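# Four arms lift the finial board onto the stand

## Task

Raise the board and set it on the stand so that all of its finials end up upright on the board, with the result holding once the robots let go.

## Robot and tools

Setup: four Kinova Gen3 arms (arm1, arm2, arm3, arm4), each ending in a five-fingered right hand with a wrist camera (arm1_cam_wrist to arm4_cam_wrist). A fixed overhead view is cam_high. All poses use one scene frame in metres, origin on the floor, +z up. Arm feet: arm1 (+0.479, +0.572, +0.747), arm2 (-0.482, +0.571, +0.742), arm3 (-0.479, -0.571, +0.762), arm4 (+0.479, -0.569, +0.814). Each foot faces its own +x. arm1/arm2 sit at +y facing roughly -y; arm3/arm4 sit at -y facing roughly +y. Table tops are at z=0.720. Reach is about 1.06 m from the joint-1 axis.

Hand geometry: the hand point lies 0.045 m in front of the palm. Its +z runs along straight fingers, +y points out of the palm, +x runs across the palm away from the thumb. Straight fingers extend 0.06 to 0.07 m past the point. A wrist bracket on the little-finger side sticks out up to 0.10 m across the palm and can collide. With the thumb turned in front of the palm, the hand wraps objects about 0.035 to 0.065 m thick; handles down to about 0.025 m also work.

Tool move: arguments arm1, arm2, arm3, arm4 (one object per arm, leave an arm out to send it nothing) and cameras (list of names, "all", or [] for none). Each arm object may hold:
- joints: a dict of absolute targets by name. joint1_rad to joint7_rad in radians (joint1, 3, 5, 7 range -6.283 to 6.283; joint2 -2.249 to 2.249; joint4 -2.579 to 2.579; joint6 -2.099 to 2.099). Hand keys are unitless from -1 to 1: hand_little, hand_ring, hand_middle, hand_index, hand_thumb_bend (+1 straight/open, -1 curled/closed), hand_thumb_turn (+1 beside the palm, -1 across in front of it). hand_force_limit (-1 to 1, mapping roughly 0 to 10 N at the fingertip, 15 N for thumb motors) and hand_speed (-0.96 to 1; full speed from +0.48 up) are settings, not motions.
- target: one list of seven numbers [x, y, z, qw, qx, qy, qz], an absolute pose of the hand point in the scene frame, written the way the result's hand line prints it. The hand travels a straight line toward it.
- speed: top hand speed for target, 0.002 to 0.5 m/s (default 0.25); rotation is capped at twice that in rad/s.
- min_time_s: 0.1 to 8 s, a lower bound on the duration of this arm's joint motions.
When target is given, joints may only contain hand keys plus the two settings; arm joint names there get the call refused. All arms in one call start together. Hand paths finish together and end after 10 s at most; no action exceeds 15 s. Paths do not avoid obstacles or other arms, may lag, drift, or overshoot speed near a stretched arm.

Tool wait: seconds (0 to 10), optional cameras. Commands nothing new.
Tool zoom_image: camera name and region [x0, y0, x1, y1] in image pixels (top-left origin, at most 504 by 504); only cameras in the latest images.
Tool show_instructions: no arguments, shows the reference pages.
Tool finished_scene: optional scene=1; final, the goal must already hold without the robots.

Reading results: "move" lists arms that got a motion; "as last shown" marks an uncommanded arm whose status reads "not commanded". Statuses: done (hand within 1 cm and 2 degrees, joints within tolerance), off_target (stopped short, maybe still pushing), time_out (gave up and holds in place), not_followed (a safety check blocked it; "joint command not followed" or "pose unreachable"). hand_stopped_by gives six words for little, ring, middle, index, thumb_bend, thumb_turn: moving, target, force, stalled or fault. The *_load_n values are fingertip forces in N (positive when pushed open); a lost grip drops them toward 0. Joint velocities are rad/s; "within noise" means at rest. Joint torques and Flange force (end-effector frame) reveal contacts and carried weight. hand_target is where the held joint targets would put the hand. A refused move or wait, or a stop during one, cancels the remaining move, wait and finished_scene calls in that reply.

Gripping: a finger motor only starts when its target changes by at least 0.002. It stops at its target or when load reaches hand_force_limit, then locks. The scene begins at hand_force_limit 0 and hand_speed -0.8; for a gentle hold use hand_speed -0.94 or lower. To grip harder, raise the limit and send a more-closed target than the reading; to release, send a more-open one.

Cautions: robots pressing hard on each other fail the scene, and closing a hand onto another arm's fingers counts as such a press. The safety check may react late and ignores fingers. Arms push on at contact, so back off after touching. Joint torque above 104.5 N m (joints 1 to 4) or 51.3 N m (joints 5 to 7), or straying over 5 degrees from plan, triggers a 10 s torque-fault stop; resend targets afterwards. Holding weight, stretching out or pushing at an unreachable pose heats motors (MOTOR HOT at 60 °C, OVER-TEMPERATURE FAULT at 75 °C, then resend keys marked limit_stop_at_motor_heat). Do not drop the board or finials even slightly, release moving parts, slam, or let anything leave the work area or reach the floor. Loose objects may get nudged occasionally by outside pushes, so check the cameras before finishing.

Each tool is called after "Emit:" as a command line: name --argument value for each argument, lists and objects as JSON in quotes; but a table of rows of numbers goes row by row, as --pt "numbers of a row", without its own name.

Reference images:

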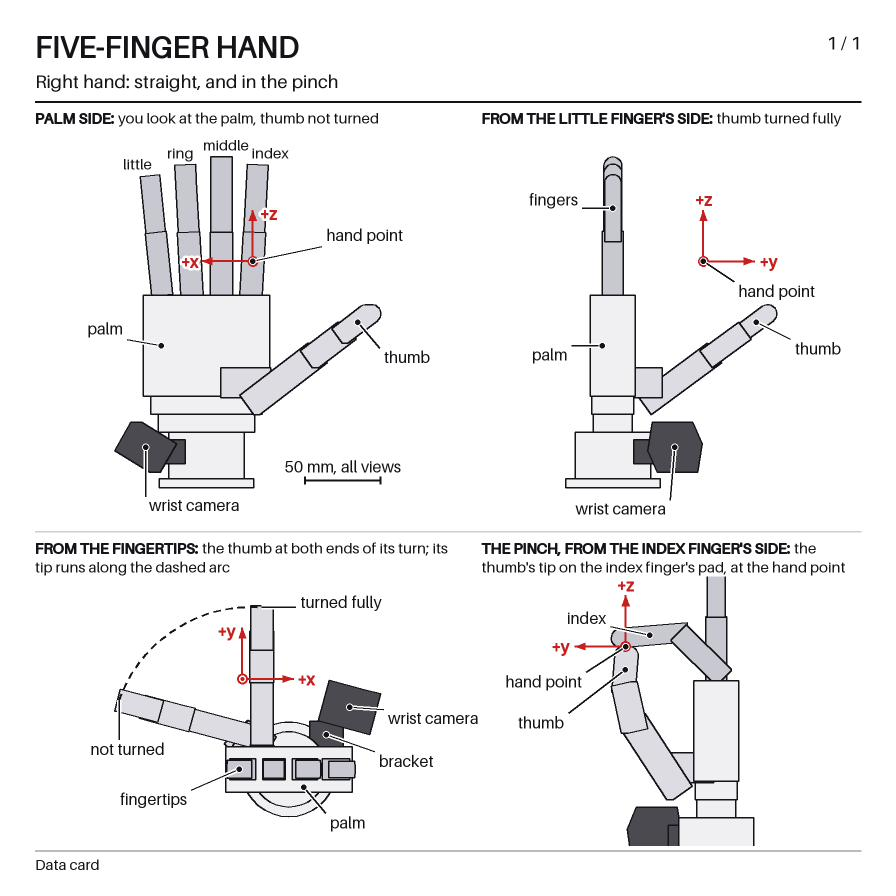

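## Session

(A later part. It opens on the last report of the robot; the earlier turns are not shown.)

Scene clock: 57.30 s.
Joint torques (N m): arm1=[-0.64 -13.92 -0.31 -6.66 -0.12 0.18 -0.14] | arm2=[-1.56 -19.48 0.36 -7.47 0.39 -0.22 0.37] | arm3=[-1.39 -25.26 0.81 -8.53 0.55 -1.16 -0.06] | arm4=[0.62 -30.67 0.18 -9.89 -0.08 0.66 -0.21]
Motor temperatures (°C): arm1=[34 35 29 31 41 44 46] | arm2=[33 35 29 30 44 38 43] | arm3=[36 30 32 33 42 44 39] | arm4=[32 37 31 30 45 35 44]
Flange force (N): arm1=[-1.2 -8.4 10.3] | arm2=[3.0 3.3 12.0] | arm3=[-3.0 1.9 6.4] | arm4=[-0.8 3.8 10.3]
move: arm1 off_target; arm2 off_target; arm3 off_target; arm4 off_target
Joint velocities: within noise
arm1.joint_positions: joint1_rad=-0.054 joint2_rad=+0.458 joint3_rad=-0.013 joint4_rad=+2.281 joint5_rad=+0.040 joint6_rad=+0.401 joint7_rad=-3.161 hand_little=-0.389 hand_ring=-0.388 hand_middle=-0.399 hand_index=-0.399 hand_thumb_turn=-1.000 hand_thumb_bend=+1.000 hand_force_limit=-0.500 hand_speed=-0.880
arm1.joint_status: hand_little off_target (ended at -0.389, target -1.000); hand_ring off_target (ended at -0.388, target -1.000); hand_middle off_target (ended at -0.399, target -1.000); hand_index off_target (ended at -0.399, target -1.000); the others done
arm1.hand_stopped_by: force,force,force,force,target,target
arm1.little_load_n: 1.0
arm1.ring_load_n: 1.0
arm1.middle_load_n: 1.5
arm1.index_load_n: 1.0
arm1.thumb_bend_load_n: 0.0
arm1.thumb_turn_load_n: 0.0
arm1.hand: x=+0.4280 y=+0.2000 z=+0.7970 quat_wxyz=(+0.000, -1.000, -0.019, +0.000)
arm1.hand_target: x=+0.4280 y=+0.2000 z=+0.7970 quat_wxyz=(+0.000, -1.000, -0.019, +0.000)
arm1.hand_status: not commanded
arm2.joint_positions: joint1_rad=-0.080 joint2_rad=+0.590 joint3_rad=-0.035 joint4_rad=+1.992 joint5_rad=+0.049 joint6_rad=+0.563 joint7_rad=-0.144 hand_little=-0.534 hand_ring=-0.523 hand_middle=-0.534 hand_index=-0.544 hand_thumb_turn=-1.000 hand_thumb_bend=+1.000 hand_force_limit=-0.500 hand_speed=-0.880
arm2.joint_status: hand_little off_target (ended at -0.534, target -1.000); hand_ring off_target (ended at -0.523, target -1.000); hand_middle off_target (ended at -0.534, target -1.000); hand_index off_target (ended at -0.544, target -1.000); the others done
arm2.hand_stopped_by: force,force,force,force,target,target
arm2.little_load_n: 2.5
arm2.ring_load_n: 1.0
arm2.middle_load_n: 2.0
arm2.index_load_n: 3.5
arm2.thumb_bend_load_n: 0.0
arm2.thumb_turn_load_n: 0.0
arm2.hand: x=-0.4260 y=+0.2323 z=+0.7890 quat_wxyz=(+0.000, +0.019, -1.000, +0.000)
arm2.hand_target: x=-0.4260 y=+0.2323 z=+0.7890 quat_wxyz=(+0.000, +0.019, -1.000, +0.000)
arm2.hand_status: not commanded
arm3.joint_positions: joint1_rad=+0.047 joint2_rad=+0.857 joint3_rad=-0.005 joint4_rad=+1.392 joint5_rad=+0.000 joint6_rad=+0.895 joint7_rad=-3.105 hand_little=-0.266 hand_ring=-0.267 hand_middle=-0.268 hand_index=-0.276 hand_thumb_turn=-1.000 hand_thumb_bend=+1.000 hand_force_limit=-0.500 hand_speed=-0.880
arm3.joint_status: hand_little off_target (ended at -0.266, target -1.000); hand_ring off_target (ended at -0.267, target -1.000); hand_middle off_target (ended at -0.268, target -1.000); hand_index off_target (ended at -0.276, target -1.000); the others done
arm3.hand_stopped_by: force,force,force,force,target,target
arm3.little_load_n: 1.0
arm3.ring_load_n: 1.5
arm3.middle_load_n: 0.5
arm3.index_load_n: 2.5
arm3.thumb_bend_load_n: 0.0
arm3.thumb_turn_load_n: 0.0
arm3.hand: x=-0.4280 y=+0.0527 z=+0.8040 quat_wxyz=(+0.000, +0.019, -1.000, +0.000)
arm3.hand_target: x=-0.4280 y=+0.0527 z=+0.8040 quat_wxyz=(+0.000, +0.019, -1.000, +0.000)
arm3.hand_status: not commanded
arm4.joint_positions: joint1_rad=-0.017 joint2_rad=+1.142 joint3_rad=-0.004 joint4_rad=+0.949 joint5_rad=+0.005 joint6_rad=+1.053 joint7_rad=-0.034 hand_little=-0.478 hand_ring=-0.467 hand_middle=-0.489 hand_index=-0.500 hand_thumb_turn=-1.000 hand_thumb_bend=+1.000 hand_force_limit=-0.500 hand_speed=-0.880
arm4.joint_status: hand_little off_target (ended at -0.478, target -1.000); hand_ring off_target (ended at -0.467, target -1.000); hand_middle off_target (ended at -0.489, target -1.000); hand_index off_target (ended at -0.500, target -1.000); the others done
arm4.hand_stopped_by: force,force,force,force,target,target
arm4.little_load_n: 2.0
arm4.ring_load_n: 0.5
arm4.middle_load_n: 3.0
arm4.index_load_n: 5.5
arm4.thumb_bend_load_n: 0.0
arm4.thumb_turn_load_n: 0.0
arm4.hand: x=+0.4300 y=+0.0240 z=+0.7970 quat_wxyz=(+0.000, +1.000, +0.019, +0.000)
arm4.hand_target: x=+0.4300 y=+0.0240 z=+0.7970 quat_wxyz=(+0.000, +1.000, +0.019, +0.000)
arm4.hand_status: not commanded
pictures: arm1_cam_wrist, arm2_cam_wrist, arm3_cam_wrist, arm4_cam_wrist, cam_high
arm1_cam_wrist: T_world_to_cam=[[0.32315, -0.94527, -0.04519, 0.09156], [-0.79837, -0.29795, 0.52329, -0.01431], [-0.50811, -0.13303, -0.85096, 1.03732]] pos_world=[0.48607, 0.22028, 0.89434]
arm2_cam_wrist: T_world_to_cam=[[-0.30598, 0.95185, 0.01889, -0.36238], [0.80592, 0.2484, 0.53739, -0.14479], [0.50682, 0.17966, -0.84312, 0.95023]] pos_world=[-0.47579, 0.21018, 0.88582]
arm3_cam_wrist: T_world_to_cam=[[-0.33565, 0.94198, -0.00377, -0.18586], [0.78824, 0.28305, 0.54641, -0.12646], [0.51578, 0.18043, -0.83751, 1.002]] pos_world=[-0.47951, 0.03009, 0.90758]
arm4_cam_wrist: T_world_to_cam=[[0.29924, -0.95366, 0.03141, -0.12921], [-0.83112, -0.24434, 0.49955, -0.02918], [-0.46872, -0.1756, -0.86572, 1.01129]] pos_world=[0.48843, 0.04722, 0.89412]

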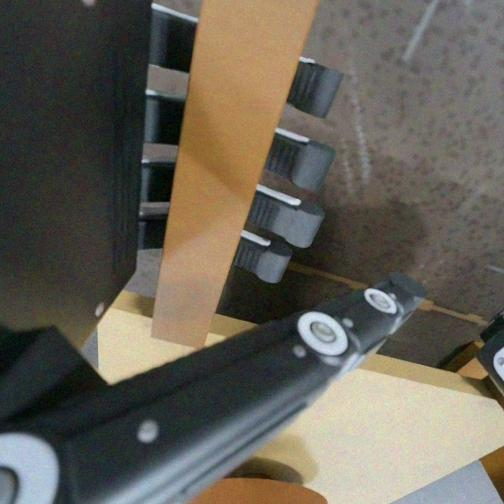

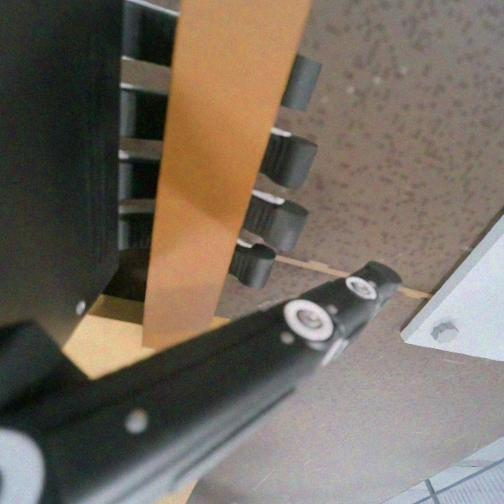

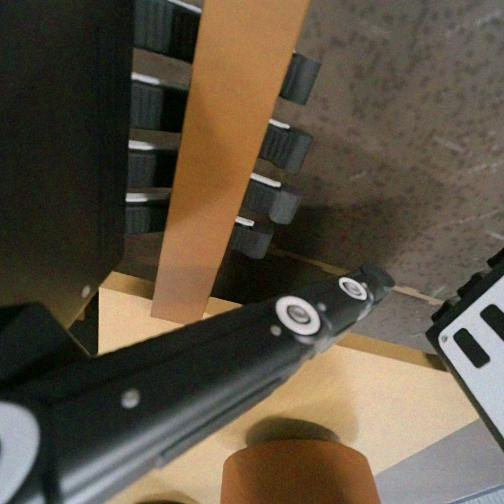

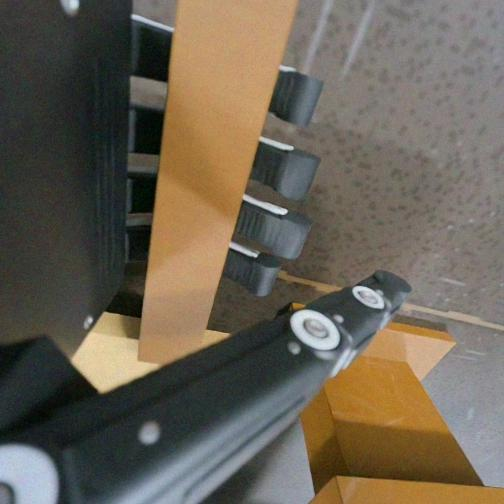

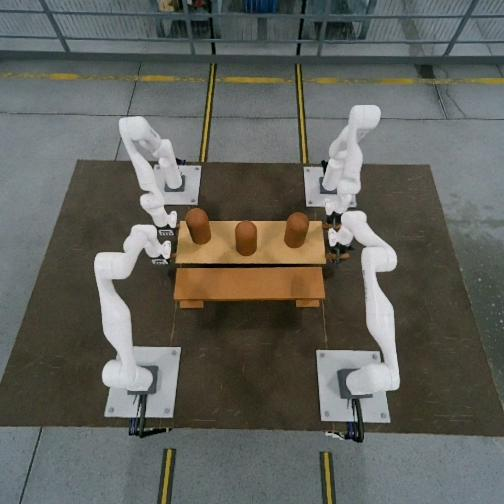

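Emit:
move --arm1 '{"target": [0.428, 0.200, 0.790, 0, 1, 0.019, 0], "speed": 0.05}' --arm2 '{"target": [-0.426, 0.2323, 0.785, 0, -0.019, 1, 0], "speed": 0.05}' --arm3 '{"target": [-0.428, 0.0527, 0.792, 0, -0.019, 1, 0], "speed": 0.05}' --arm4 '{"target": [0.430, 0.024, 0.792, 0, 1, 0.019, 0], "speed": 0.05}' --cameras '[]'

Emit:
move --arm1 '{"joints": {"hand_little": -0.98, "hand_ring": -0.98, "hand_middle": -0.98, "hand_index": -0.98}}' --arm2 '{"joints": {"hand_little": -0.98, "hand_ring": -0.98, "hand_middle": -0.98, "hand_index": -0.98}}' --arm3 '{"joints": {"hand_little": -0.98, "hand_ring": -0.98, "hand_middle": -0.98, "hand_index": -0.98}}' --arm4 '{"joints": {"hand_little": -0.98, "hand_ring": -0.98, "hand_middle": -0.98, "hand_index": -0.98}}' --cameras '["all"]'

Scene clock: 61.57 s.
Joint torques (N m): arm1=[-0.59 -11.76 -0.38 -5.31 -0.08 0.55 -0.12] | arm2=[-1.7 -14.87 0.13 -4.44 0.36 0.05 0.35] | arm3=[-1.33 -20.26 0.74 -4.96 0.51 -0.02 -0.04] | arm4=[0.37 -23.98 -0.03 -7.06 -0.05 0.09 -0.27]
Motor temperatures (°C): arm1=[34 35 29 31 41 44 46] | arm2=[32 35 29 30 44 38 43] | arm3=[36 30 32 33 42 44 39] | arm4=[32 38 31 30 45 35 44]
Flange force (N): arm1=[-1.0 -8.4 3.9] | arm2=[3.4 0.5 0.5] | arm3=[-3.0 4.4 -0.9] | arm4=[-0.3 1.8 -0.9]
move: arm1 done; arm2 done; arm3 done; arm4 done
Joint velocities: within noise
arm1.joint_positions: joint1_rad=-0.055 joint2_rad=+0.479 joint3_rad=-0.012 joint4_rad=+2.287 joint5_rad=+0.042 joint6_rad=+0.375 joint7_rad=-3.162 hand_little=-0.389 hand_ring=-0.389 hand_middle=-0.399 hand_index=-0.399 hand_thumb_turn=-1.000 hand_thumb_bend=+1.000 hand_force_limit=-0.500 hand_speed=-0.880
arm1.joint_status: not commanded
arm1.hand_stopped_by: force,force,force,force,target,target
arm1.little_load_n: 0.0
arm1.ring_load_n: 0.0
arm1.middle_load_n: 0.0
arm1.index_load_n: 0.0
arm1.thumb_bend_load_n: -0.5
arm1.thumb_turn_load_n: 0.0
arm1.hand: x=+0.4280 y=+0.2000 z=+0.7900 quat_wxyz=(+0.000, -1.000, -0.019, +0.000)
arm1.hand_target: x=+0.4280 y=+0.2000 z=+0.7900 quat_wxyz=(+0.000, -1.000, -0.019, +0.000)
arm1.hand_status: done (0.000 m and 0.0 deg from the pose sent, 0.007 m and 0.0 deg at the start)
arm2.joint_positions: joint1_rad=-0.080 joint2_rad=+0.599 joint3_rad=-0.034 joint4_rad=+1.995 joint5_rad=+0.050 joint6_rad=+0.552 joint7_rad=-0.145 hand_little=-0.534 hand_ring=-0.523 hand_middle=-0.534 hand_index=-0.545 hand_thumb_turn=-1.000 hand_thumb_bend=+1.000 hand_force_limit=-0.500 hand_speed=-0.880
arm2.joint_status: not commanded
arm2.hand_stopped_by: force,force,force,force,target,target
arm2.little_load_n: 0.0
arm2.ring_load_n: 0.0
arm2.middle_load_n: 0.0
arm2.index_load_n: 0.0
arm2.thumb_bend_load_n: 0.0
arm2.thumb_turn_load_n: 0.0
arm2.hand: x=-0.4260 y=+0.2323 z=+0.7850 quat_wxyz=(+0.000, +0.019, -1.000, +0.000)
arm2.hand_target: x=-0.4260 y=+0.2323 z=+0.7850 quat_wxyz=(+0.000, +0.019, -1.000, +0.000)
arm2.hand_status: done (0.000 m and 0.0 deg from the pose sent, 0.004 m and 0.0 deg at the start)
arm3.joint_positions: joint1_rad=+0.047 joint2_rad=+0.876 joint3_rad=-0.005 joint4_rad=+1.399 joint5_rad=+0.000 joint6_rad=+0.870 joint7_rad=-3.105 hand_little=-0.266 hand_ring=-0.268 hand_middle=-0.268 hand_index=-0.276 hand_thumb_turn=-1.000 hand_thumb_bend=+1.000 hand_force_limit=-0.500 hand_speed=-0.880
arm3.joint_status: not commanded
arm3.hand_stopped_by: force,force,force,force,target,target
arm3.little_load_n: 0.0
arm3.ring_load_n: 0.0
arm3.middle_load_n: 0.0
arm3.index_load_n: 0.0
arm3.thumb_bend_load_n: 0.0
arm3.thumb_turn_load_n: 0.0
arm3.hand: x=-0.4280 y=+0.0527 z=+0.7920 quat_wxyz=(+0.000, +0.019, -1.000, +0.000)
arm3.hand_target: x=-0.4280 y=+0.0527 z=+0.7920 quat_wxyz=(+0.000, +0.019, -1.000, +0.000)
arm3.hand_status: done (0.000 m and 0.0 deg from the pose sent, 0.012 m and 0.0 deg at the start)
arm4.joint_positions: joint1_rad=-0.017 joint2_rad=+1.149 joint3_rad=-0.004 joint4_rad=+0.950 joint5_rad=+0.005 joint6_rad=+1.045 joint7_rad=-0.034 hand_little=-0.478 hand_ring=-0.467 hand_middle=-0.489 hand_index=-0.500 hand_thumb_turn=-1.000 hand_thumb_bend=+1.000 hand_force_limit=-0.500 hand_speed=-0.880
arm4.joint_status: not commanded
arm4.hand_stopped_by: force,force,force,force,target,target
arm4.little_load_n: 0.5
arm4.ring_load_n: 0.0
arm4.middle_load_n: 0.0
arm4.index_load_n: 0.0
arm4.thumb_bend_load_n: 0.0
arm4.thumb_turn_load_n: 0.0
arm4.hand: x=+0.4300 y=+0.0240 z=+0.7920 quat_wxyz=(+0.000, +1.000, +0.019, +0.000)
arm4.hand_target: x=+0.4300 y=+0.0240 z=+0.7920 quat_wxyz=(+0.000, +1.000, +0.019, +0.000)
arm4.hand_status: done (0.000 m and 0.0 deg from the pose sent, 0.005 m and 0.0 deg at the start)

Scene clock: 63.27 s.
Joint torques (N m): arm1=[-0.61 -17.82 -0.3 -7.66 -0.15 0.07 -0.15] | arm2=[-1.73 -14.87 0.18 -4.46 0.34 0.06 0.33] | arm3=[-1.12 -30.94 0.84 -9.76 0.24 -0.53 -0.14] | arm4=[0.36 -24.29 -0.05 -7.2 -0.07 0.1 -0.26]
Motor temperatures (°C): arm1=[34 35 29 31 41 44 46] | arm2=[32 35 29 30 44 38 43] | arm3=[36 30 32 33 42 44 39] | arm4=[32 38 31 30 45 35 44]
Flange force (N): arm1=[-1.1 -7.8 21.7] | arm2=[3.5 0.5 0.6] | arm3=[-2.9 4.7 17.2] | arm4=[-0.3 1.9 -0.4]
move: arm1 off_target; arm2 off_target; arm3 off_target; arm4 off_target
Joint velocities: within noise
arm1.joint_positions: joint1_rad=-0.055 joint2_rad=+0.479 joint3_rad=-0.012 joint4_rad=+2.287 joint5_rad=+0.042 joint6_rad=+0.375 joint7_rad=-3.162 hand_little=-0.744 hand_ring=-0.733 hand_middle=-0.732 hand_index=-0.732 hand_thumb_turn=-1.000 hand_thumb_bend=+1.000 hand_force_limit=-0.500 hand_speed=-0.880
arm1.joint_status: hand_little off_target (ended at -0.744, target -0.980); hand_ring off_target (ended at -0.733, target -0.980); hand_middle off_target (ended at -0.732, target -0.980); hand_index off_target (ended at -0.732, target -0.980)
arm1.hand_stopped_by: force,force,force,force,target,target
arm1.little_load_n: 2.5
arm1.ring_load_n: 2.5
arm1.middle_load_n: 1.5
arm1.index_load_n: 1.5
arm1.thumb_bend_load_n: 0.0
arm1.thumb_turn_load_n: 0.0
arm1.hand: x=+0.4280 y=+0.2000 z=+0.7900 quat_wxyz=(+0.000, -1.000, -0.019, +0.000)
arm1.hand_target: x=+0.4280 y=+0.2000 z=+0.7900 quat_wxyz=(+0.000, -1.000, -0.019, +0.000)
arm1.hand_status: not commanded
arm2.joint_positions: joint1_rad=-0.080 joint2_rad=+0.598 joint3_rad=-0.034 joint4_rad=+1.995 joint5_rad=+0.050 joint6_rad=+0.552 joint7_rad=-0.145 hand_little=-0.778 hand_ring=-0.766 hand_middle=-0.755 hand_index=-0.610 hand_thumb_turn=-1.000 hand_thumb_bend=+1.000 hand_force_limit=-0.500 hand_speed=-0.880
arm2.joint_status: hand_little off_target (ended at -0.778, target -0.980); hand_ring off_target (ended at -0.766, target -0.980); hand_middle off_target (ended at -0.755, target -0.980); hand_index off_target (ended at -0.610, target -0.980)
arm2.hand_stopped_by: force,force,force,force,target,target
arm2.little_load_n: 0.0
arm2.ring_load_n: 0.0
arm2.middle_load_n: 0.0
arm2.index_load_n: 0.0
arm2.thumb_bend_load_n: 0.0
arm2.thumb_turn_load_n: 0.0
arm2.hand: x=-0.4260 y=+0.2322 z=+0.7850 quat_wxyz=(+0.000, +0.019, -1.000, +0.000)
arm2.hand_target: x=-0.4260 y=+0.2323 z=+0.7850 quat_wxyz=(+0.000, +0.019, -1.000, +0.000)
arm2.hand_status: not commanded
arm3.joint_positions: joint1_rad=+0.047 joint2_rad=+0.876 joint3_rad=-0.005 joint4_rad=+1.399 joint5_rad=+0.000 joint6_rad=+0.870 joint7_rad=-3.105 hand_little=-0.710 hand_ring=-0.690 hand_middle=-0.690 hand_index=-0.676 hand_thumb_turn=-1.000 hand_thumb_bend=+1.000 hand_force_limit=-0.500 hand_speed=-0.880
arm3.joint_status: hand_little off_target (ended at -0.710, target -0.980); hand_ring off_target (ended at -0.690, target -0.980); hand_middle off_target (ended at -0.690, target -0.980); hand_index off_target (ended at -0.676, target -0.980)
arm3.hand_stopped_by: force,force,force,force,target,target
arm3.little_load_n: 3.5
arm3.ring_load_n: 2.5
arm3.middle_load_n: 2.0
arm3.index_load_n: 0.5
arm3.thumb_bend_load_n: 0.0
arm3.thumb_turn_load_n: 0.0
arm3.hand: x=-0.4280 y=+0.0527 z=+0.7920 quat_wxyz=(+0.000, +0.019, -1.000, +0.000)
arm3.hand_target: x=-0.4280 y=+0.0527 z=+0.7920 quat_wxyz=(+0.000, +0.019, -1.000, +0.000)
arm3.hand_status: not commanded
arm4.joint_positions: joint1_rad=-0.017 joint2_rad=+1.149 joint3_rad=-0.004 joint4_rad=+0.950 joint5_rad=+0.005 joint6_rad=+1.045 joint7_rad=-0.034 hand_little=-0.711 hand_ring=-0.700 hand_middle=-0.689 hand_index=-0.610 hand_thumb_turn=-1.000 hand_thumb_bend=+1.000 hand_force_limit=-0.500 hand_speed=-0.880
arm4.joint_status: hand_little off_target (ended at -0.711, target -0.980); hand_ring off_target (ended at -0.700, target -0.980); hand_middle off_target (ended at -0.689, target -0.980); hand_index off_target (ended at -0.610, target -0.980)
arm4.hand_stopped_by: force,force,force,force,target,target
arm4.little_load_n: 0.5
arm4.ring_load_n: 0.5
arm4.middle_load_n: 0.0
arm4.index_load_n: 0.0
arm4.thumb_bend_load_n: 0.0
arm4.thumb_turn_load_n: 0.0
arm4.hand: x=+0.4300 y=+0.0240 z=+0.7920 quat_wxyz=(+0.000, +1.000, +0.019, +0.000)
arm4.hand_target: x=+0.4300 y=+0.0240 z=+0.7920 quat_wxyz=(+0.000, +1.000, +0.019, +0.000)
arm4.hand_status: not commanded
pictures: arm1_cam_wrist, arm2_cam_wrist, arm3_cam_wrist, arm4_cam_wrist, cam_high
arm1_cam_wrist: T_world_to_cam=[[0.32323, -0.94524, -0.04524, 0.09128], [-0.79834, -0.29804, 0.52329, -0.01071], [-0.50811, -0.13302, -0.85096, 1.03131]] pos_world=[0.48597, 0.22028, 0.88734]
arm2_cam_wrist: T_world_to_cam=[[-0.30596, 0.95186, 0.01868, -0.36201], [0.80595, 0.24851, 0.5373, -0.14255], [0.50679, 0.17945, -0.84318, 0.94696]] pos_world=[-0.47579, 0.21008, 0.88182]
arm3_cam_wrist: T_world_to_cam=[[-0.33572, 0.94195, -0.00382, -0.1859], [0.78821, 0.28314, 0.54641, -0.11992], [0.51577, 0.18043, -0.83751, 0.99195]] pos_world=[-0.47951, 0.03009, 0.89558]
arm4_cam_wrist: T_world_to_cam=[[0.29932, -0.95364, 0.03137, -0.12906], [-0.83109, -0.24443, 0.49955, -0.02674], [-0.46872, -0.1756, -0.86572, 1.00704]] pos_world=[0.48843, 0.04722, 0.88922]

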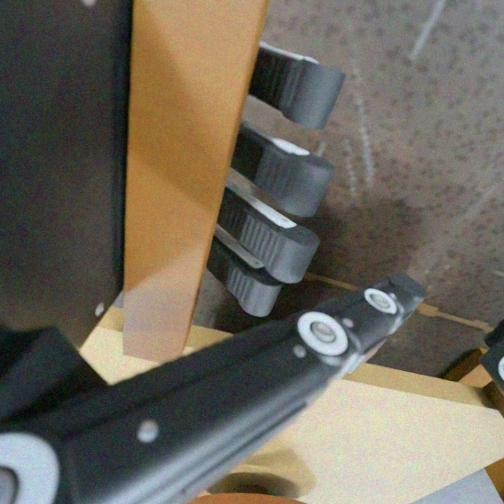

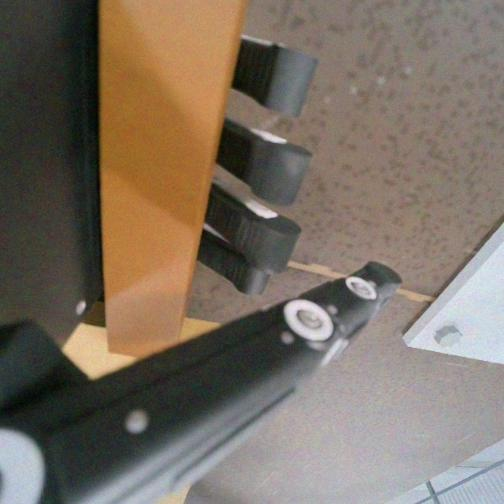

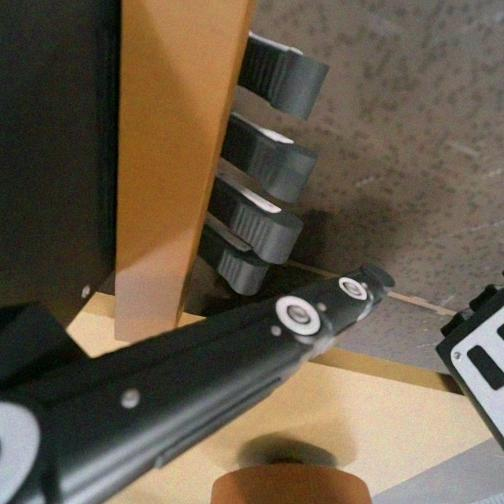

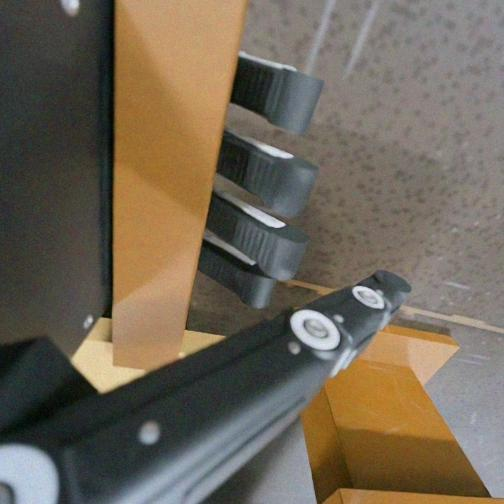

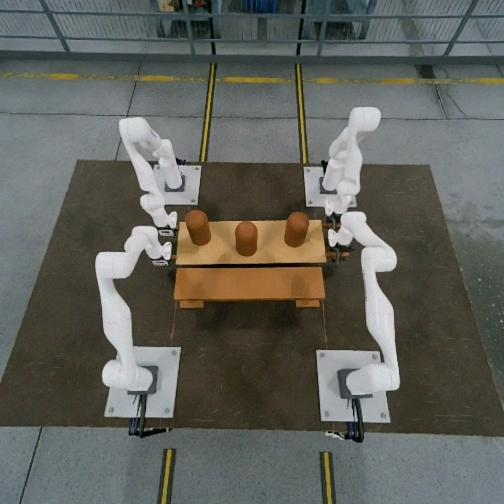

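Emit:
move --arm2 '{"joints": {"hand_little": -1.0, "hand_ring": -1.0, "hand_middle": -1.0, "hand_index": -1.0}}' --arm4 '{"joints": {"hand_little": -1.0, "hand_ring": -1.0, "hand_middle": -1.0, "hand_index": -1.0}}' --cameras '["all"]'

Emit:
zoom_image --camera "cam_high" --region '[130, 180, 370, 330]'

Scene clock: 65.20 s.
Joint torques (N m): arm1=[-0.75 -13.84 -0.54 -7.25 -0.19 -0.24 -0.16] | arm2=[-1.84 -21.01 0.04 -10.09 0.17 -1.66 0.24] | arm3=[-1.85 -25.53 0.23 -9.78 0.02 -2.06 -0.19] | arm4=[0.09 -32.47 -0.13 -11.65 -0.3 -0.34 -0.34]
Motor temperatures (°C): arm1=[34 35 29 31 41 44 46] | arm2=[32 35 29 30 44 38 43] | arm3=[36 31 32 33 42 44 39] | arm4=[32 38 31 30 45 35 44]
Flange force (N): arm1=[-1.4 -10.5 8.6] | arm2=[4.1 7.5 13.0] | arm3=[-3.8 -1.6 5.6] | arm4=[0.2 6.8 11.5]
move: arm2 off_target; arm4 off_target
Joint velocities: within noise
arm1, arm3: as last shown
arm1.little_load_n: 1.0
arm1.ring_load_n: 0.5
arm1.middle_load_n: 0.0
arm1.index_load_n: 0.0
arm1.thumb_turn_load_n: -0.5
arm2.joint_positions: joint1_rad=-0.080 joint2_rad=+0.599 joint3_rad=-0.034 joint4_rad=+1.995 joint5_rad=+0.050 joint6_rad=+0.552 joint7_rad=-0.145 hand_little=-0.865 hand_ring=-0.843 hand_middle=-0.853 hand_index=-0.864 hand_thumb_turn=-1.000 hand_thumb_bend=+1.000 hand_force_limit=-0.500 hand_speed=-0.880
arm2.joint_status: hand_little off_target (ended at -0.865, target -1.000); hand_ring off_target (ended at -0.843, target -1.000); hand_middle off_target (ended at -0.853, target -1.000); hand_index off_target (ended at -0.864, target -1.000)
arm2.hand_stopped_by: force,force,force,force,target,target
arm2.little_load_n: 1.5
arm2.ring_load_n: 0.0
arm2.middle_load_n: 2.0
arm2.index_load_n: 3.5
arm2.thumb_bend_load_n: -0.5
arm2.thumb_turn_load_n: 0.0
arm2.hand: x=-0.4260 y=+0.2323 z=+0.7850 quat_wxyz=(+0.000, +0.019, -1.000, +0.000)
arm2.hand_target: x=-0.4260 y=+0.2323 z=+0.7850 quat_wxyz=(+0.000, +0.019, -1.000, +0.000)
arm2.hand_status: not commanded
arm3.little_load_n: 1.5
arm3.ring_load_n: 0.0
arm3.middle_load_n: 0.0
arm3.index_load_n: 0.0
arm4.joint_positions: joint1_rad=-0.017 joint2_rad=+1.149 joint3_rad=-0.004 joint4_rad=+0.950 joint5_rad=+0.005 joint6_rad=+1.045 joint7_rad=-0.034 hand_little=-0.777 hand_ring=-0.754 hand_middle=-0.765 hand_index=-0.776 hand_thumb_turn=-1.000 hand_thumb_bend=+1.000 hand_force_limit=-0.500 hand_speed=-0.880
arm4.joint_status: hand_little off_target (ended at -0.777, target -1.000); hand_ring off_target (ended at -0.754, target -1.000); hand_middle off_target (ended at -0.765, target -1.000); hand_index off_target (ended at -0.776, target -1.000)
arm4.hand_stopped_by: force,force,force,force,target,target
arm4.little_load_n: 2.0
arm4.ring_load_n: 1.0
arm4.middle_load_n: 2.0
arm4.index_load_n: 4.0
arm4.thumb_bend_load_n: 0.0
arm4.thumb_turn_load_n: 0.0
arm4.hand: x=+0.4300 y=+0.0240 z=+0.7920 quat_wxyz=(+0.000, +1.000, +0.019, +0.000)
arm4.hand_target: x=+0.4300 y=+0.0240 z=+0.7920 quat_wxyz=(+0.000, +1.000, +0.019, +0.000)
arm4.hand_status: not commanded
pictures: arm1_cam_wrist, arm2_cam_wrist, arm3_cam_wrist, arm4_cam_wrist, cam_high
arm1_cam_wrist: T_world_to_cam=[[0.32316, -0.94527, -0.04519, 0.09125], [-0.79837, -0.29795, 0.52329, -0.01064], [-0.50811, -0.13303, -0.85096, 1.03137]] pos_world=[0.48607, 0.22028, 0.88734]
arm2_cam_wrist: T_world_to_cam=[[-0.3059, 0.95188, 0.01895, -0.36231], [0.80595, 0.24831, 0.53739, -0.1426], [0.50682, 0.17966, -0.84312, 0.94686]] pos_world=[-0.47579, 0.21018, 0.88182]
arm3_cam_wrist: T_world_to_cam=[[-0.33572, 0.94195, -0.00383, -0.1859], [0.78821, 0.28314, 0.54641, -0.11992], [0.51577, 0.18043, -0.83751, 0.99195]] pos_world=[-0.47951, 0.03009, 0.89558]
arm4_cam_wrist: T_world_to_cam=[[0.29932, -0.95364, 0.03137, -0.12906], [-0.83109, -0.24443, 0.49955, -0.02674], [-0.46872, -0.1756, -0.86572, 1.00704]] pos_world=[0.48843, 0.04722, 0.88922]

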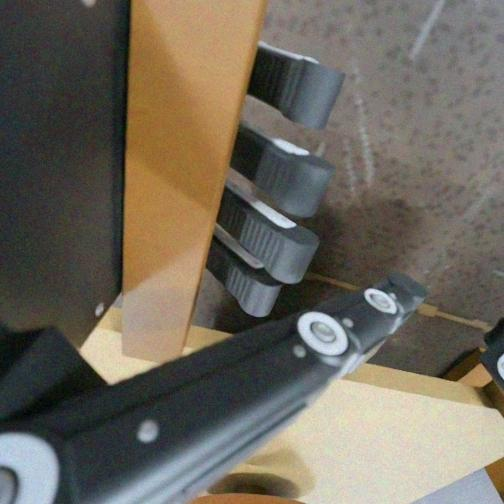

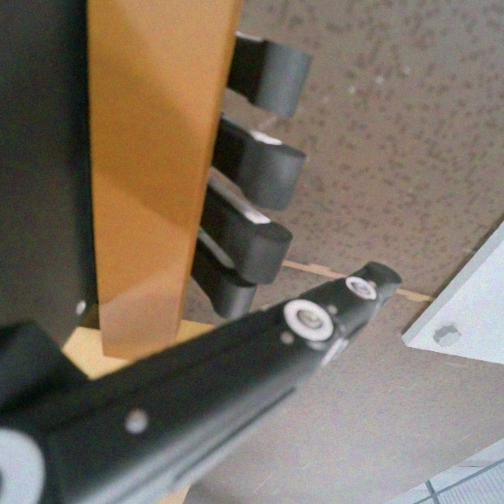

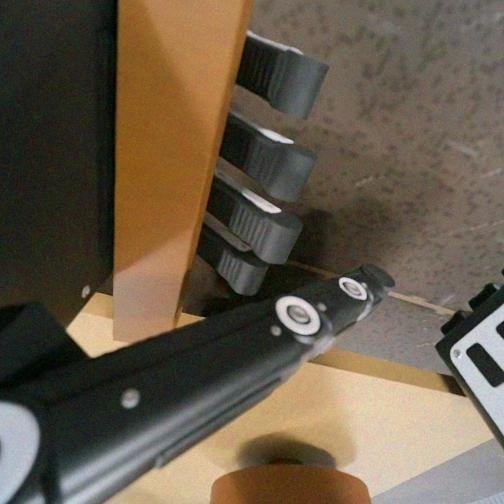

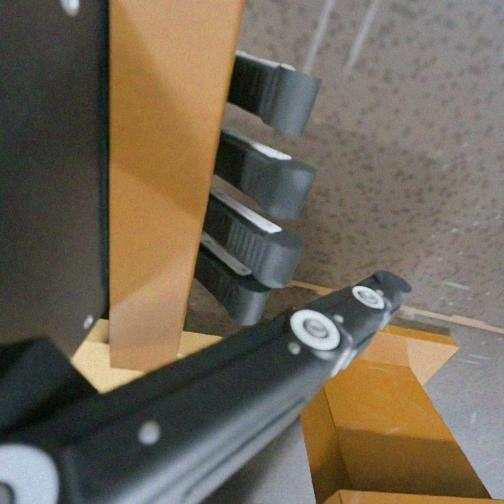

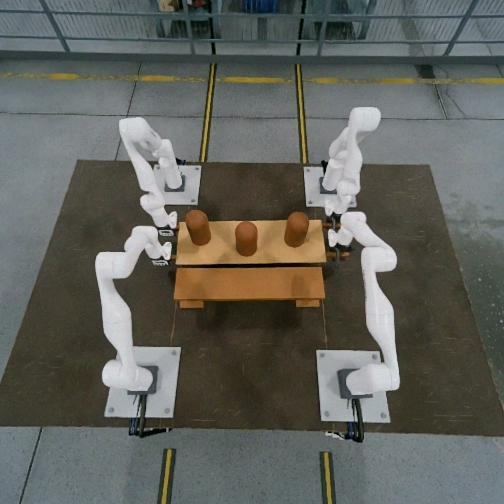

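Scaled by 2.100 from the camera's image (finer frame: 720x720).

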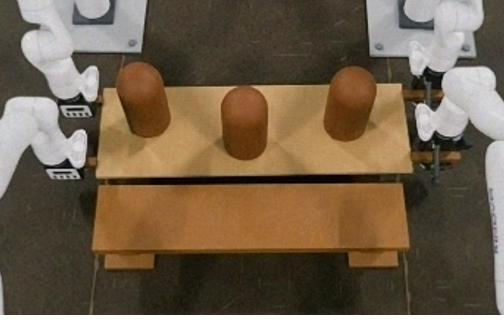

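Emit:
move --arm1 '{"target": [0.428, 0.200, 0.810, 0, 1, 0.019, 0], "speed": 0.02}' --arm2 '{"target": [-0.426, 0.2323, 0.805, 0, -0.019, 1, 0], "speed": 0.02}' --arm3 '{"target": [-0.428, 0.0527, 0.812, 0, -0.019, 1, 0], "speed": 0.02}' --arm4 '{"target": [0.430, 0.024, 0.812, 0, 1, 0.019, 0], "speed": 0.02}' --cameras '["all"]'

Emit:
zoom_image --camera "cam_high" --region '[130, 180, 370, 330]'

Scene clock: 68.90 s.
Joint torques (N m): arm1=[-0.81 -13.96 -0.61 -8.64 -0.26 -0.54 -0.16] | arm2=[-1.9 -20.24 0.03 -11.06 0.14 -2.06 0.15] | arm3=[-1.8 -26.35 0.25 -10.99 0.06 -2.43 -0.19] | arm4=[-0.06 -32.02 -0.29 -12.19 -0.35 -0.79 -0.38]
Motor temperatures (°C): arm1=[34 35 29 31 41 44 46] | arm2=[32 35 29 30 44 38 43] | arm3=[36 31 32 33 42 44 39] | arm4=[32 39 31 30 45 35 44]
Flange force (N): arm1=[-1.5 -11.2 10.3] | arm2=[4.5 8.8 11.5] | arm3=[-3.5 -3.0 6.9] | arm4=[0.5 8.3 10.5]
move: arm1 done; arm2 done; arm3 done; arm4 done
Joint velocities: within noise
arm1.joint_positions: joint1_rad=-0.053 joint2_rad=+0.422 joint3_rad=-0.016 joint4_rad=+2.269 joint5_rad=+0.037 joint6_rad=+0.450 joint7_rad=-3.158 hand_little=-0.744 hand_ring=-0.733 hand_middle=-0.732 hand_index=-0.732 hand_thumb_turn=-1.000 hand_thumb_bend=+1.000 hand_force_limit=-0.500 hand_speed=-0.880
arm1.joint_status: not commanded
arm1.hand_stopped_by: force,force,force,force,target,target
arm1.little_load_n: 1.0
arm1.ring_load_n: 0.5
arm1.middle_load_n: 0.0
arm1.index_load_n: 0.0
arm1.thumb_bend_load_n: 0.0
arm1.thumb_turn_load_n: 0.0
arm1.hand: x=+0.4280 y=+0.2000 z=+0.8100 quat_wxyz=(+0.000, -1.000, -0.019, +0.000)
arm1.hand_target: x=+0.4280 y=+0.2000 z=+0.8100 quat_wxyz=(+0.000, -1.000, -0.019, +0.000)
arm1.hand_status: done (0.000 m and 0.0 deg from the pose sent, 0.020 m and 0.0 deg at the start)
arm2.joint_positions: joint1_rad=-0.078 joint2_rad=+0.555 joint3_rad=-0.037 joint4_rad=+1.980 joint5_rad=+0.046 joint6_rad=+0.610 joint7_rad=-0.141 hand_little=-0.865 hand_ring=-0.843 hand_middle=-0.853 hand_index=-0.864 hand_thumb_turn=-1.000 hand_thumb_bend=+1.000 hand_force_limit=-0.500 hand_speed=-0.880
arm2.joint_status: not commanded
arm2.hand_stopped_by: force,force,force,force,target,target
arm2.little_load_n: 1.5
arm2.ring_load_n: 0.5
arm2.middle_load_n: 2.0
arm2.index_load_n: 3.5
arm2.thumb_bend_load_n: 0.0
arm2.thumb_turn_load_n: 0.0
arm2.hand: x=-0.4260 y=+0.2323 z=+0.8050 quat_wxyz=(+0.000, +0.019, -1.000, +0.000)
arm2.hand_target: x=-0.4260 y=+0.2323 z=+0.8050 quat_wxyz=(+0.000, +0.019, -1.000, +0.000)
arm2.hand_status: done (0.000 m and 0.0 deg from the pose sent, 0.020 m and 0.0 deg at the start)
arm3.joint_positions: joint1_rad=+0.047 joint2_rad=+0.845 joint3_rad=-0.004 joint4_rad=+1.387 joint5_rad=-0.001 joint6_rad=+0.912 joint7_rad=-3.105 hand_little=-0.710 hand_ring=-0.690 hand_middle=-0.690 hand_index=-0.676 hand_thumb_turn=-1.000 hand_thumb_bend=+1.000 hand_force_limit=-0.500 hand_speed=-0.880
arm3.joint_status: not commanded
arm3.hand_stopped_by: force,force,force,force,target,target
arm3.little_load_n: 1.5
arm3.ring_load_n: 0.5
arm3.middle_load_n: 0.0
arm3.index_load_n: 0.0
arm3.thumb_bend_load_n: 0.0
arm3.thumb_turn_load_n: 0.0
arm3.hand: x=-0.4280 y=+0.0527 z=+0.8120 quat_wxyz=(+0.000, +0.019, -1.000, +0.000)
arm3.hand_target: x=-0.4280 y=+0.0527 z=+0.8120 quat_wxyz=(+0.000, +0.019, -1.000, +0.000)
arm3.hand_status: done (0.000 m and 0.0 deg from the pose sent, 0.020 m and 0.0 deg at the start)
arm4.joint_positions: joint1_rad=-0.017 joint2_rad=+1.121 joint3_rad=-0.004 joint4_rad=+0.946 joint5_rad=+0.004 joint6_rad=+1.078 joint7_rad=-0.034 hand_little=-0.777 hand_ring=-0.754 hand_middle=-0.765 hand_index=-0.776 hand_thumb_turn=-1.000 hand_thumb_bend=+1.000 hand_force_limit=-0.500 hand_speed=-0.880
arm4.joint_status: not commanded
arm4.hand_stopped_by: force,force,force,force,target,target
arm4.little_load_n: 2.0
arm4.ring_load_n: 0.5
arm4.middle_load_n: 1.5
arm4.index_load_n: 3.5
arm4.thumb_bend_load_n: 0.0
arm4.thumb_turn_load_n: 0.0
arm4.hand: x=+0.4300 y=+0.0240 z=+0.8120 quat_wxyz=(+0.000, +1.000, +0.019, +0.000)
arm4.hand_target: x=+0.4300 y=+0.0240 z=+0.8120 quat_wxyz=(+0.000, +1.000, +0.019, +0.000)
arm4.hand_status: done (0.000 m and 0.0 deg from the pose sent, 0.020 m and 0.0 deg at the start)
pictures: arm1_cam_wrist, arm2_cam_wrist, arm3_cam_wrist, arm4_cam_wrist, cam_high
arm1_cam_wrist: T_world_to_cam=[[0.32316, -0.94527, -0.04519, 0.09215], [-0.79837, -0.29795, 0.52329, -0.02111], [-0.50811, -0.13303, -0.85096, 1.04838]] pos_world=[0.48607, 0.22028, 0.90734]
arm2_cam_wrist: T_world_to_cam=[[-0.30598, 0.95185, 0.01889, -0.36268], [0.80592, 0.2484, 0.53739, -0.15338], [0.50682, 0.17966, -0.84312, 0.96372]] pos_world=[-0.47579, 0.21018, 0.90182]
arm3_cam_wrist: T_world_to_cam=[[-0.3357, 0.94196, -0.00369, -0.18593], [0.78822, 0.28305, 0.54643, -0.13086], [0.51577, 0.18052, -0.83749, 1.00868]] pos_world=[-0.47951, 0.03009, 0.91558]
arm4_cam_wrist: T_world_to_cam=[[0.29928, -0.95365, 0.03128, -0.12959], [-0.8311, -0.24443, 0.49953, -0.03671], [-0.46873, -0.1755, -0.86573, 1.02437]] pos_world=[0.48843, 0.04722, 0.90922]

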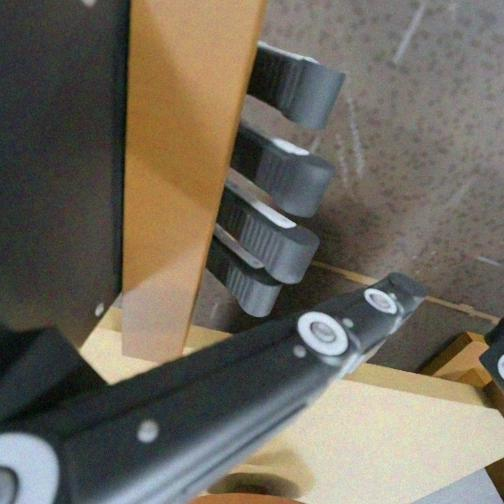

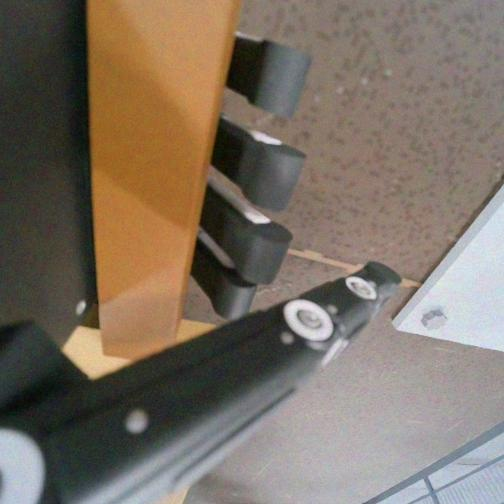

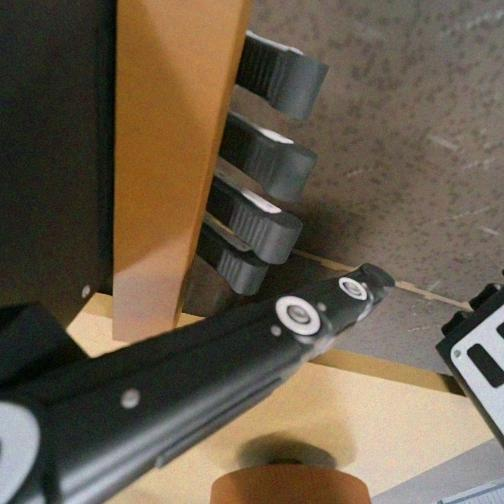

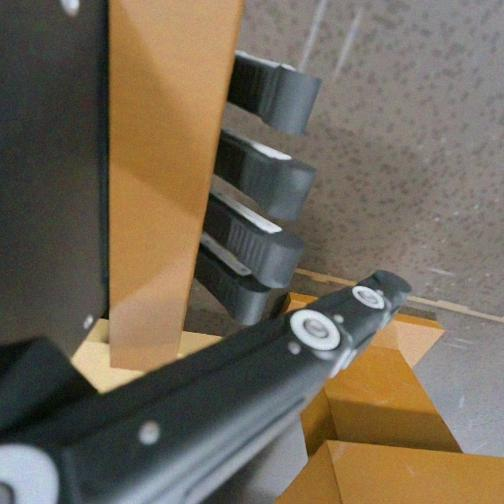

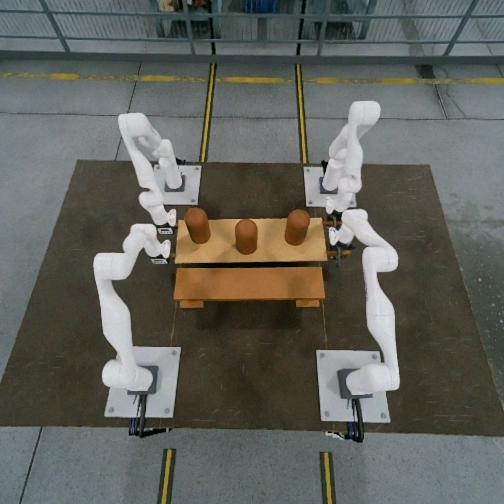

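Scaled by 2.100 from the camera's image (finer frame: 720x720).

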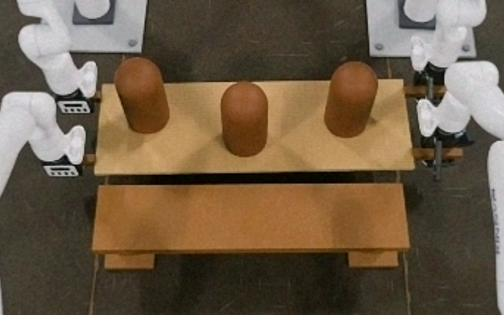

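Emit:
zoom_image --camera "cam_high" --region '[160, 195, 250, 285]'

Emit:
zoom_image --camera "cam_high" --region '[250, 195, 340, 285]'

Scaled by 5.600 from the camera's image (finer frame: 720x720).

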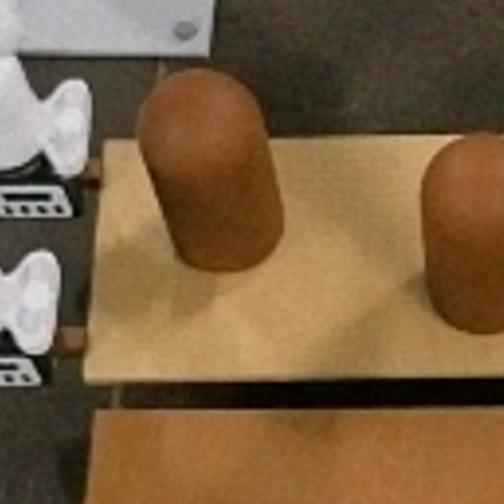

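Scaled by 5.600 from the camera's image (finer frame: 720x720).

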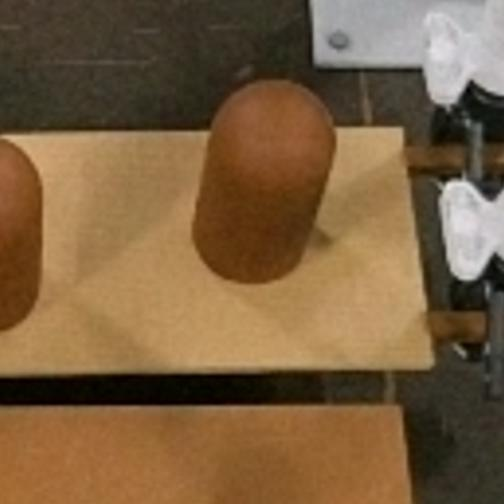

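Emit:
move --arm1 '{"target": [0.428, 0.200, 0.925, 0, 1, 0.019, 0], "speed": 0.04}' --arm2 '{"target": [-0.426, 0.2323, 0.920, 0, -0.019, 1, 0], "speed": 0.04}' --arm3 '{"target": [-0.428, 0.0527, 0.927, 0, -0.019, 1, 0], "speed": 0.04}' --arm4 '{"target": [0.430, 0.024, 0.927, 0, 1, 0.019, 0], "speed": 0.04}' --cameras '["all"]'

Emit:
zoom_image --camera "cam_high" --region '[160, 185, 250, 275]'

Emit:
zoom_image --camera "cam_high" --region '[250, 185, 340, 275]'

Scene clock: 74.90 s.
Joint torques (N m): arm1=[-0.73 -12.01 -0.54 -13.14 -0.21 -1.15 -0.18] | arm2=[-1.73 -17.6 0.13 -13.5 0.19 -2.29 0.15] | arm3=[-1.36 -25.06 0.67 -12.25 0.2 -2.53 -0.27] | arm4=[-0.15 -30.85 -0.33 -13.57 -0.4 -1.53 -0.44]
Motor temperatures (°C): arm1=[34 35 29 32 41 44 46] | arm2=[32 36 29 30 44 38 43] | arm3=[36 31 32 33 42 44 39] | arm4=[32 40 31 30 45 35 44]
Flange force (N): arm1=[-1.4 -12.3 13.5] | arm2=[3.4 9.8 11.2] | arm3=[-2.8 -3.5 6.7] | arm4=[0.8 11.0 10.5]
move: arm1 done; arm2 done; arm3 done; arm4 done
Joint velocities: within noise
arm1.joint_positions: joint1_rad=-0.050 joint2_rad=+0.158 joint3_rad=-0.020 joint4_rad=+2.100 joint5_rad=+0.017 joint6_rad=+0.882 joint7_rad=-3.139 hand_little=-0.744 hand_ring=-0.733 hand_middle=-0.732 hand_index=-0.732 hand_thumb_turn=-1.000 hand_thumb_bend=+1.000 hand_force_limit=-0.500 hand_speed=-0.880
arm1.joint_status: not commanded
arm1.hand_stopped_by: force,force,force,force,target,target
arm1.little_load_n: 1.0
arm1.ring_load_n: 0.0
arm1.middle_load_n: 0.0
arm1.index_load_n: 0.0
arm1.thumb_bend_load_n: 0.0
arm1.thumb_turn_load_n: 0.0
arm1.hand: x=+0.4280 y=+0.2000 z=+0.9250 quat_wxyz=(+0.000, -1.000, -0.019, +0.000)
arm1.hand_target: x=+0.4280 y=+0.2000 z=+0.9250 quat_wxyz=(+0.000, -1.000, -0.019, +0.000)
arm1.hand_status: done (0.000 m and 0.0 deg from the pose sent, 0.115 m and 0.0 deg at the start)
arm2.joint_positions: joint1_rad=-0.075 joint2_rad=+0.350 joint3_rad=-0.043 joint4_rad=+1.834 joint5_rad=+0.026 joint6_rad=+0.960 joint7_rad=-0.123 hand_little=-0.865 hand_ring=-0.843 hand_middle=-0.853 hand_index=-0.864 hand_thumb_turn=-1.000 hand_thumb_bend=+1.000 hand_force_limit=-0.500 hand_speed=-0.880
arm2.joint_status: not commanded
arm2.hand_stopped_by: force,force,force,force,target,target
arm2.little_load_n: 1.0
arm2.ring_load_n: 0.5
arm2.middle_load_n: 2.0
arm2.index_load_n: 3.5
arm2.thumb_bend_load_n: 0.0
arm2.thumb_turn_load_n: 0.0
arm2.hand: x=-0.4260 y=+0.2323 z=+0.9200 quat_wxyz=(+0.000, +0.019, -1.000, +0.000)
arm2.hand_target: x=-0.4260 y=+0.2323 z=+0.9200 quat_wxyz=(+0.000, +0.019, -1.000, +0.000)
arm2.hand_status: done (0.000 m and 0.0 deg from the pose sent, 0.115 m and 0.0 deg at the start)
arm3.joint_positions: joint1_rad=+0.045 joint2_rad=+0.704 joint3_rad=+0.001 joint4_rad=+1.256 joint5_rad=-0.005 joint6_rad=+1.183 joint7_rad=-3.102 hand_little=-0.710 hand_ring=-0.690 hand_middle=-0.690 hand_index=-0.676 hand_thumb_turn=-1.000 hand_thumb_bend=+1.000 hand_force_limit=-0.500 hand_speed=-0.880
arm3.joint_status: not commanded
arm3.hand_stopped_by: force,force,force,force,target,target
arm3.little_load_n: 1.0
arm3.ring_load_n: 0.5
arm3.middle_load_n: 0.5
arm3.index_load_n: 0.0
arm3.thumb_bend_load_n: 0.0
arm3.thumb_turn_load_n: 0.0
arm3.hand: x=-0.4280 y=+0.0527 z=+0.9270 quat_wxyz=(+0.000, +0.019, -1.000, +0.000)
arm3.hand_target: x=-0.4280 y=+0.0527 z=+0.9270 quat_wxyz=(+0.000, +0.019, -1.000, +0.000)
arm3.hand_status: done (0.000 m and 0.0 deg from the pose sent, 0.115 m and 0.0 deg at the start)
arm4.joint_positions: joint1_rad=-0.019 joint2_rad=+0.992 joint3_rad=+0.001 joint4_rad=+0.842 joint5_rad=+0.000 joint6_rad=+1.311 joint7_rad=-0.031 hand_little=-0.777 hand_ring=-0.754 hand_middle=-0.765 hand_index=-0.776 hand_thumb_turn=-1.000 hand_thumb_bend=+1.000 hand_force_limit=-0.500 hand_speed=-0.880
arm4.joint_status: not commanded
arm4.hand_stopped_by: force,force,force,force,target,target
arm4.little_load_n: 2.0
arm4.ring_load_n: 0.5
arm4.middle_load_n: 1.5
arm4.index_load_n: 3.5
arm4.thumb_bend_load_n: 0.0
arm4.thumb_turn_load_n: 0.0
arm4.hand: x=+0.4300 y=+0.0240 z=+0.9271 quat_wxyz=(+0.000, +1.000, +0.019, +0.000)
arm4.hand_target: x=+0.4300 y=+0.0240 z=+0.9270 quat_wxyz=(+0.000, +1.000, +0.019, +0.000)
arm4.hand_status: done (0.000 m and 0.0 deg from the pose sent, 0.115 m and 0.0 deg at the start)
pictures: arm1_cam_wrist, arm2_cam_wrist, arm3_cam_wrist, arm4_cam_wrist, cam_high
arm1_cam_wrist: T_world_to_cam=[[0.32315, -0.94527, -0.04519, 0.09735], [-0.79837, -0.29795, 0.52329, -0.08129], [-0.50811, -0.13303, -0.85096, 1.14624]] pos_world=[0.48607, 0.22028, 1.02234]
arm2_cam_wrist: T_world_to_cam=[[-0.30593, 0.95187, 0.01881, -0.36475], [0.80593, 0.24841, 0.53737, -0.21516], [0.50683, 0.17956, -0.84314, 1.06072]] pos_world=[-0.47579, 0.21018, 1.01682]
arm3_cam_wrist: T_world_to_cam=[[-0.3357, 0.94196, -0.00369, -0.1855], [0.78822, 0.28305, 0.54643, -0.1937], [0.51577, 0.18052, -0.83749, 1.10499]] pos_world=[-0.47951, 0.03009, 1.03058]
arm4_cam_wrist: T_world_to_cam=[[0.29922, -0.95368, 0.03118, -0.13305], [-0.83107, -0.24442, 0.49958, -0.09427], [-0.46882, -0.17539, -0.86571, 1.12403]] pos_world=[0.48843, 0.04722, 1.02432]

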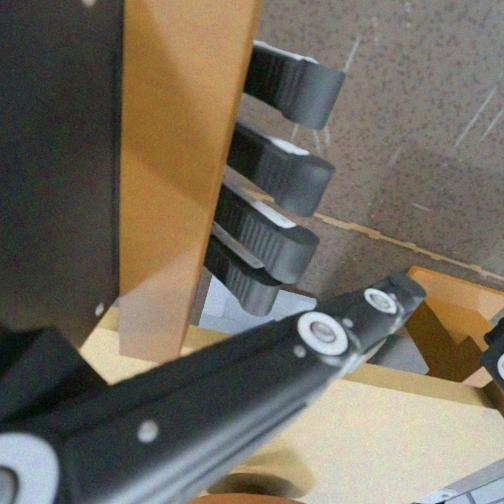

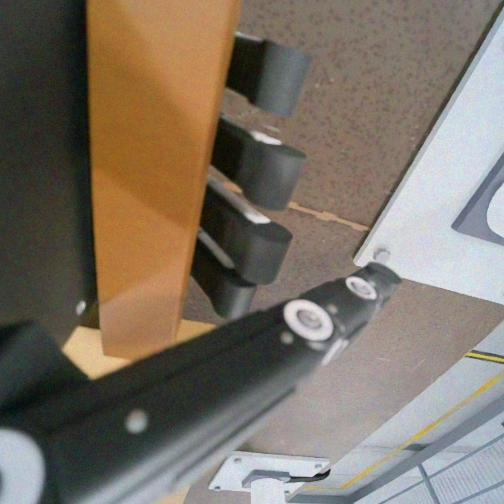

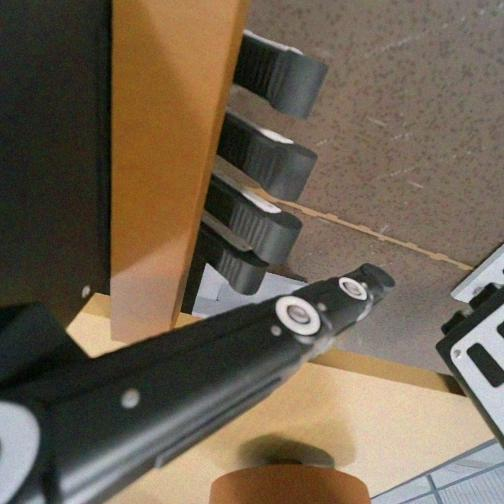

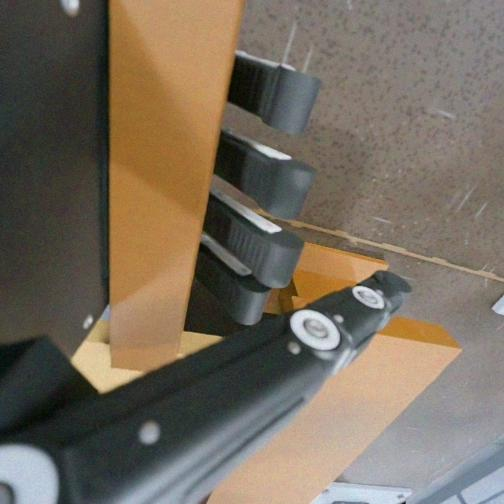

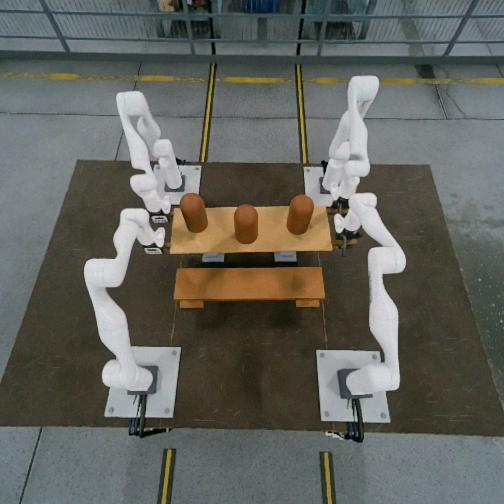

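Scaled by 5.600 from the camera's image (finer frame: 720x720).

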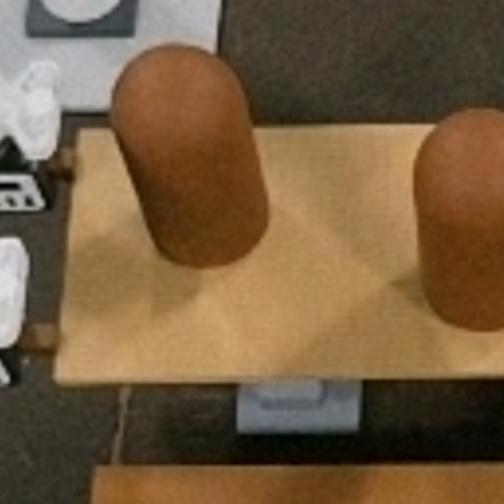

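Scaled by 5.600 from the camera's image (finer frame: 720x720).

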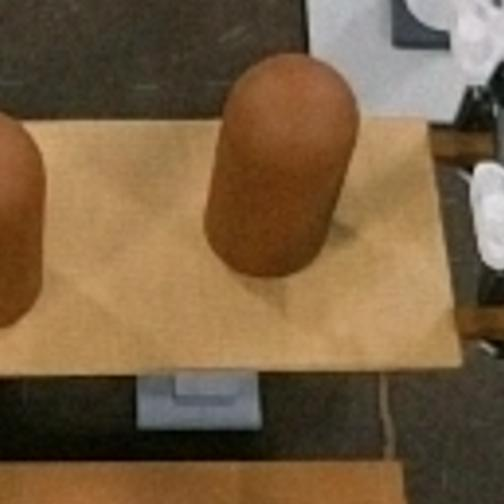

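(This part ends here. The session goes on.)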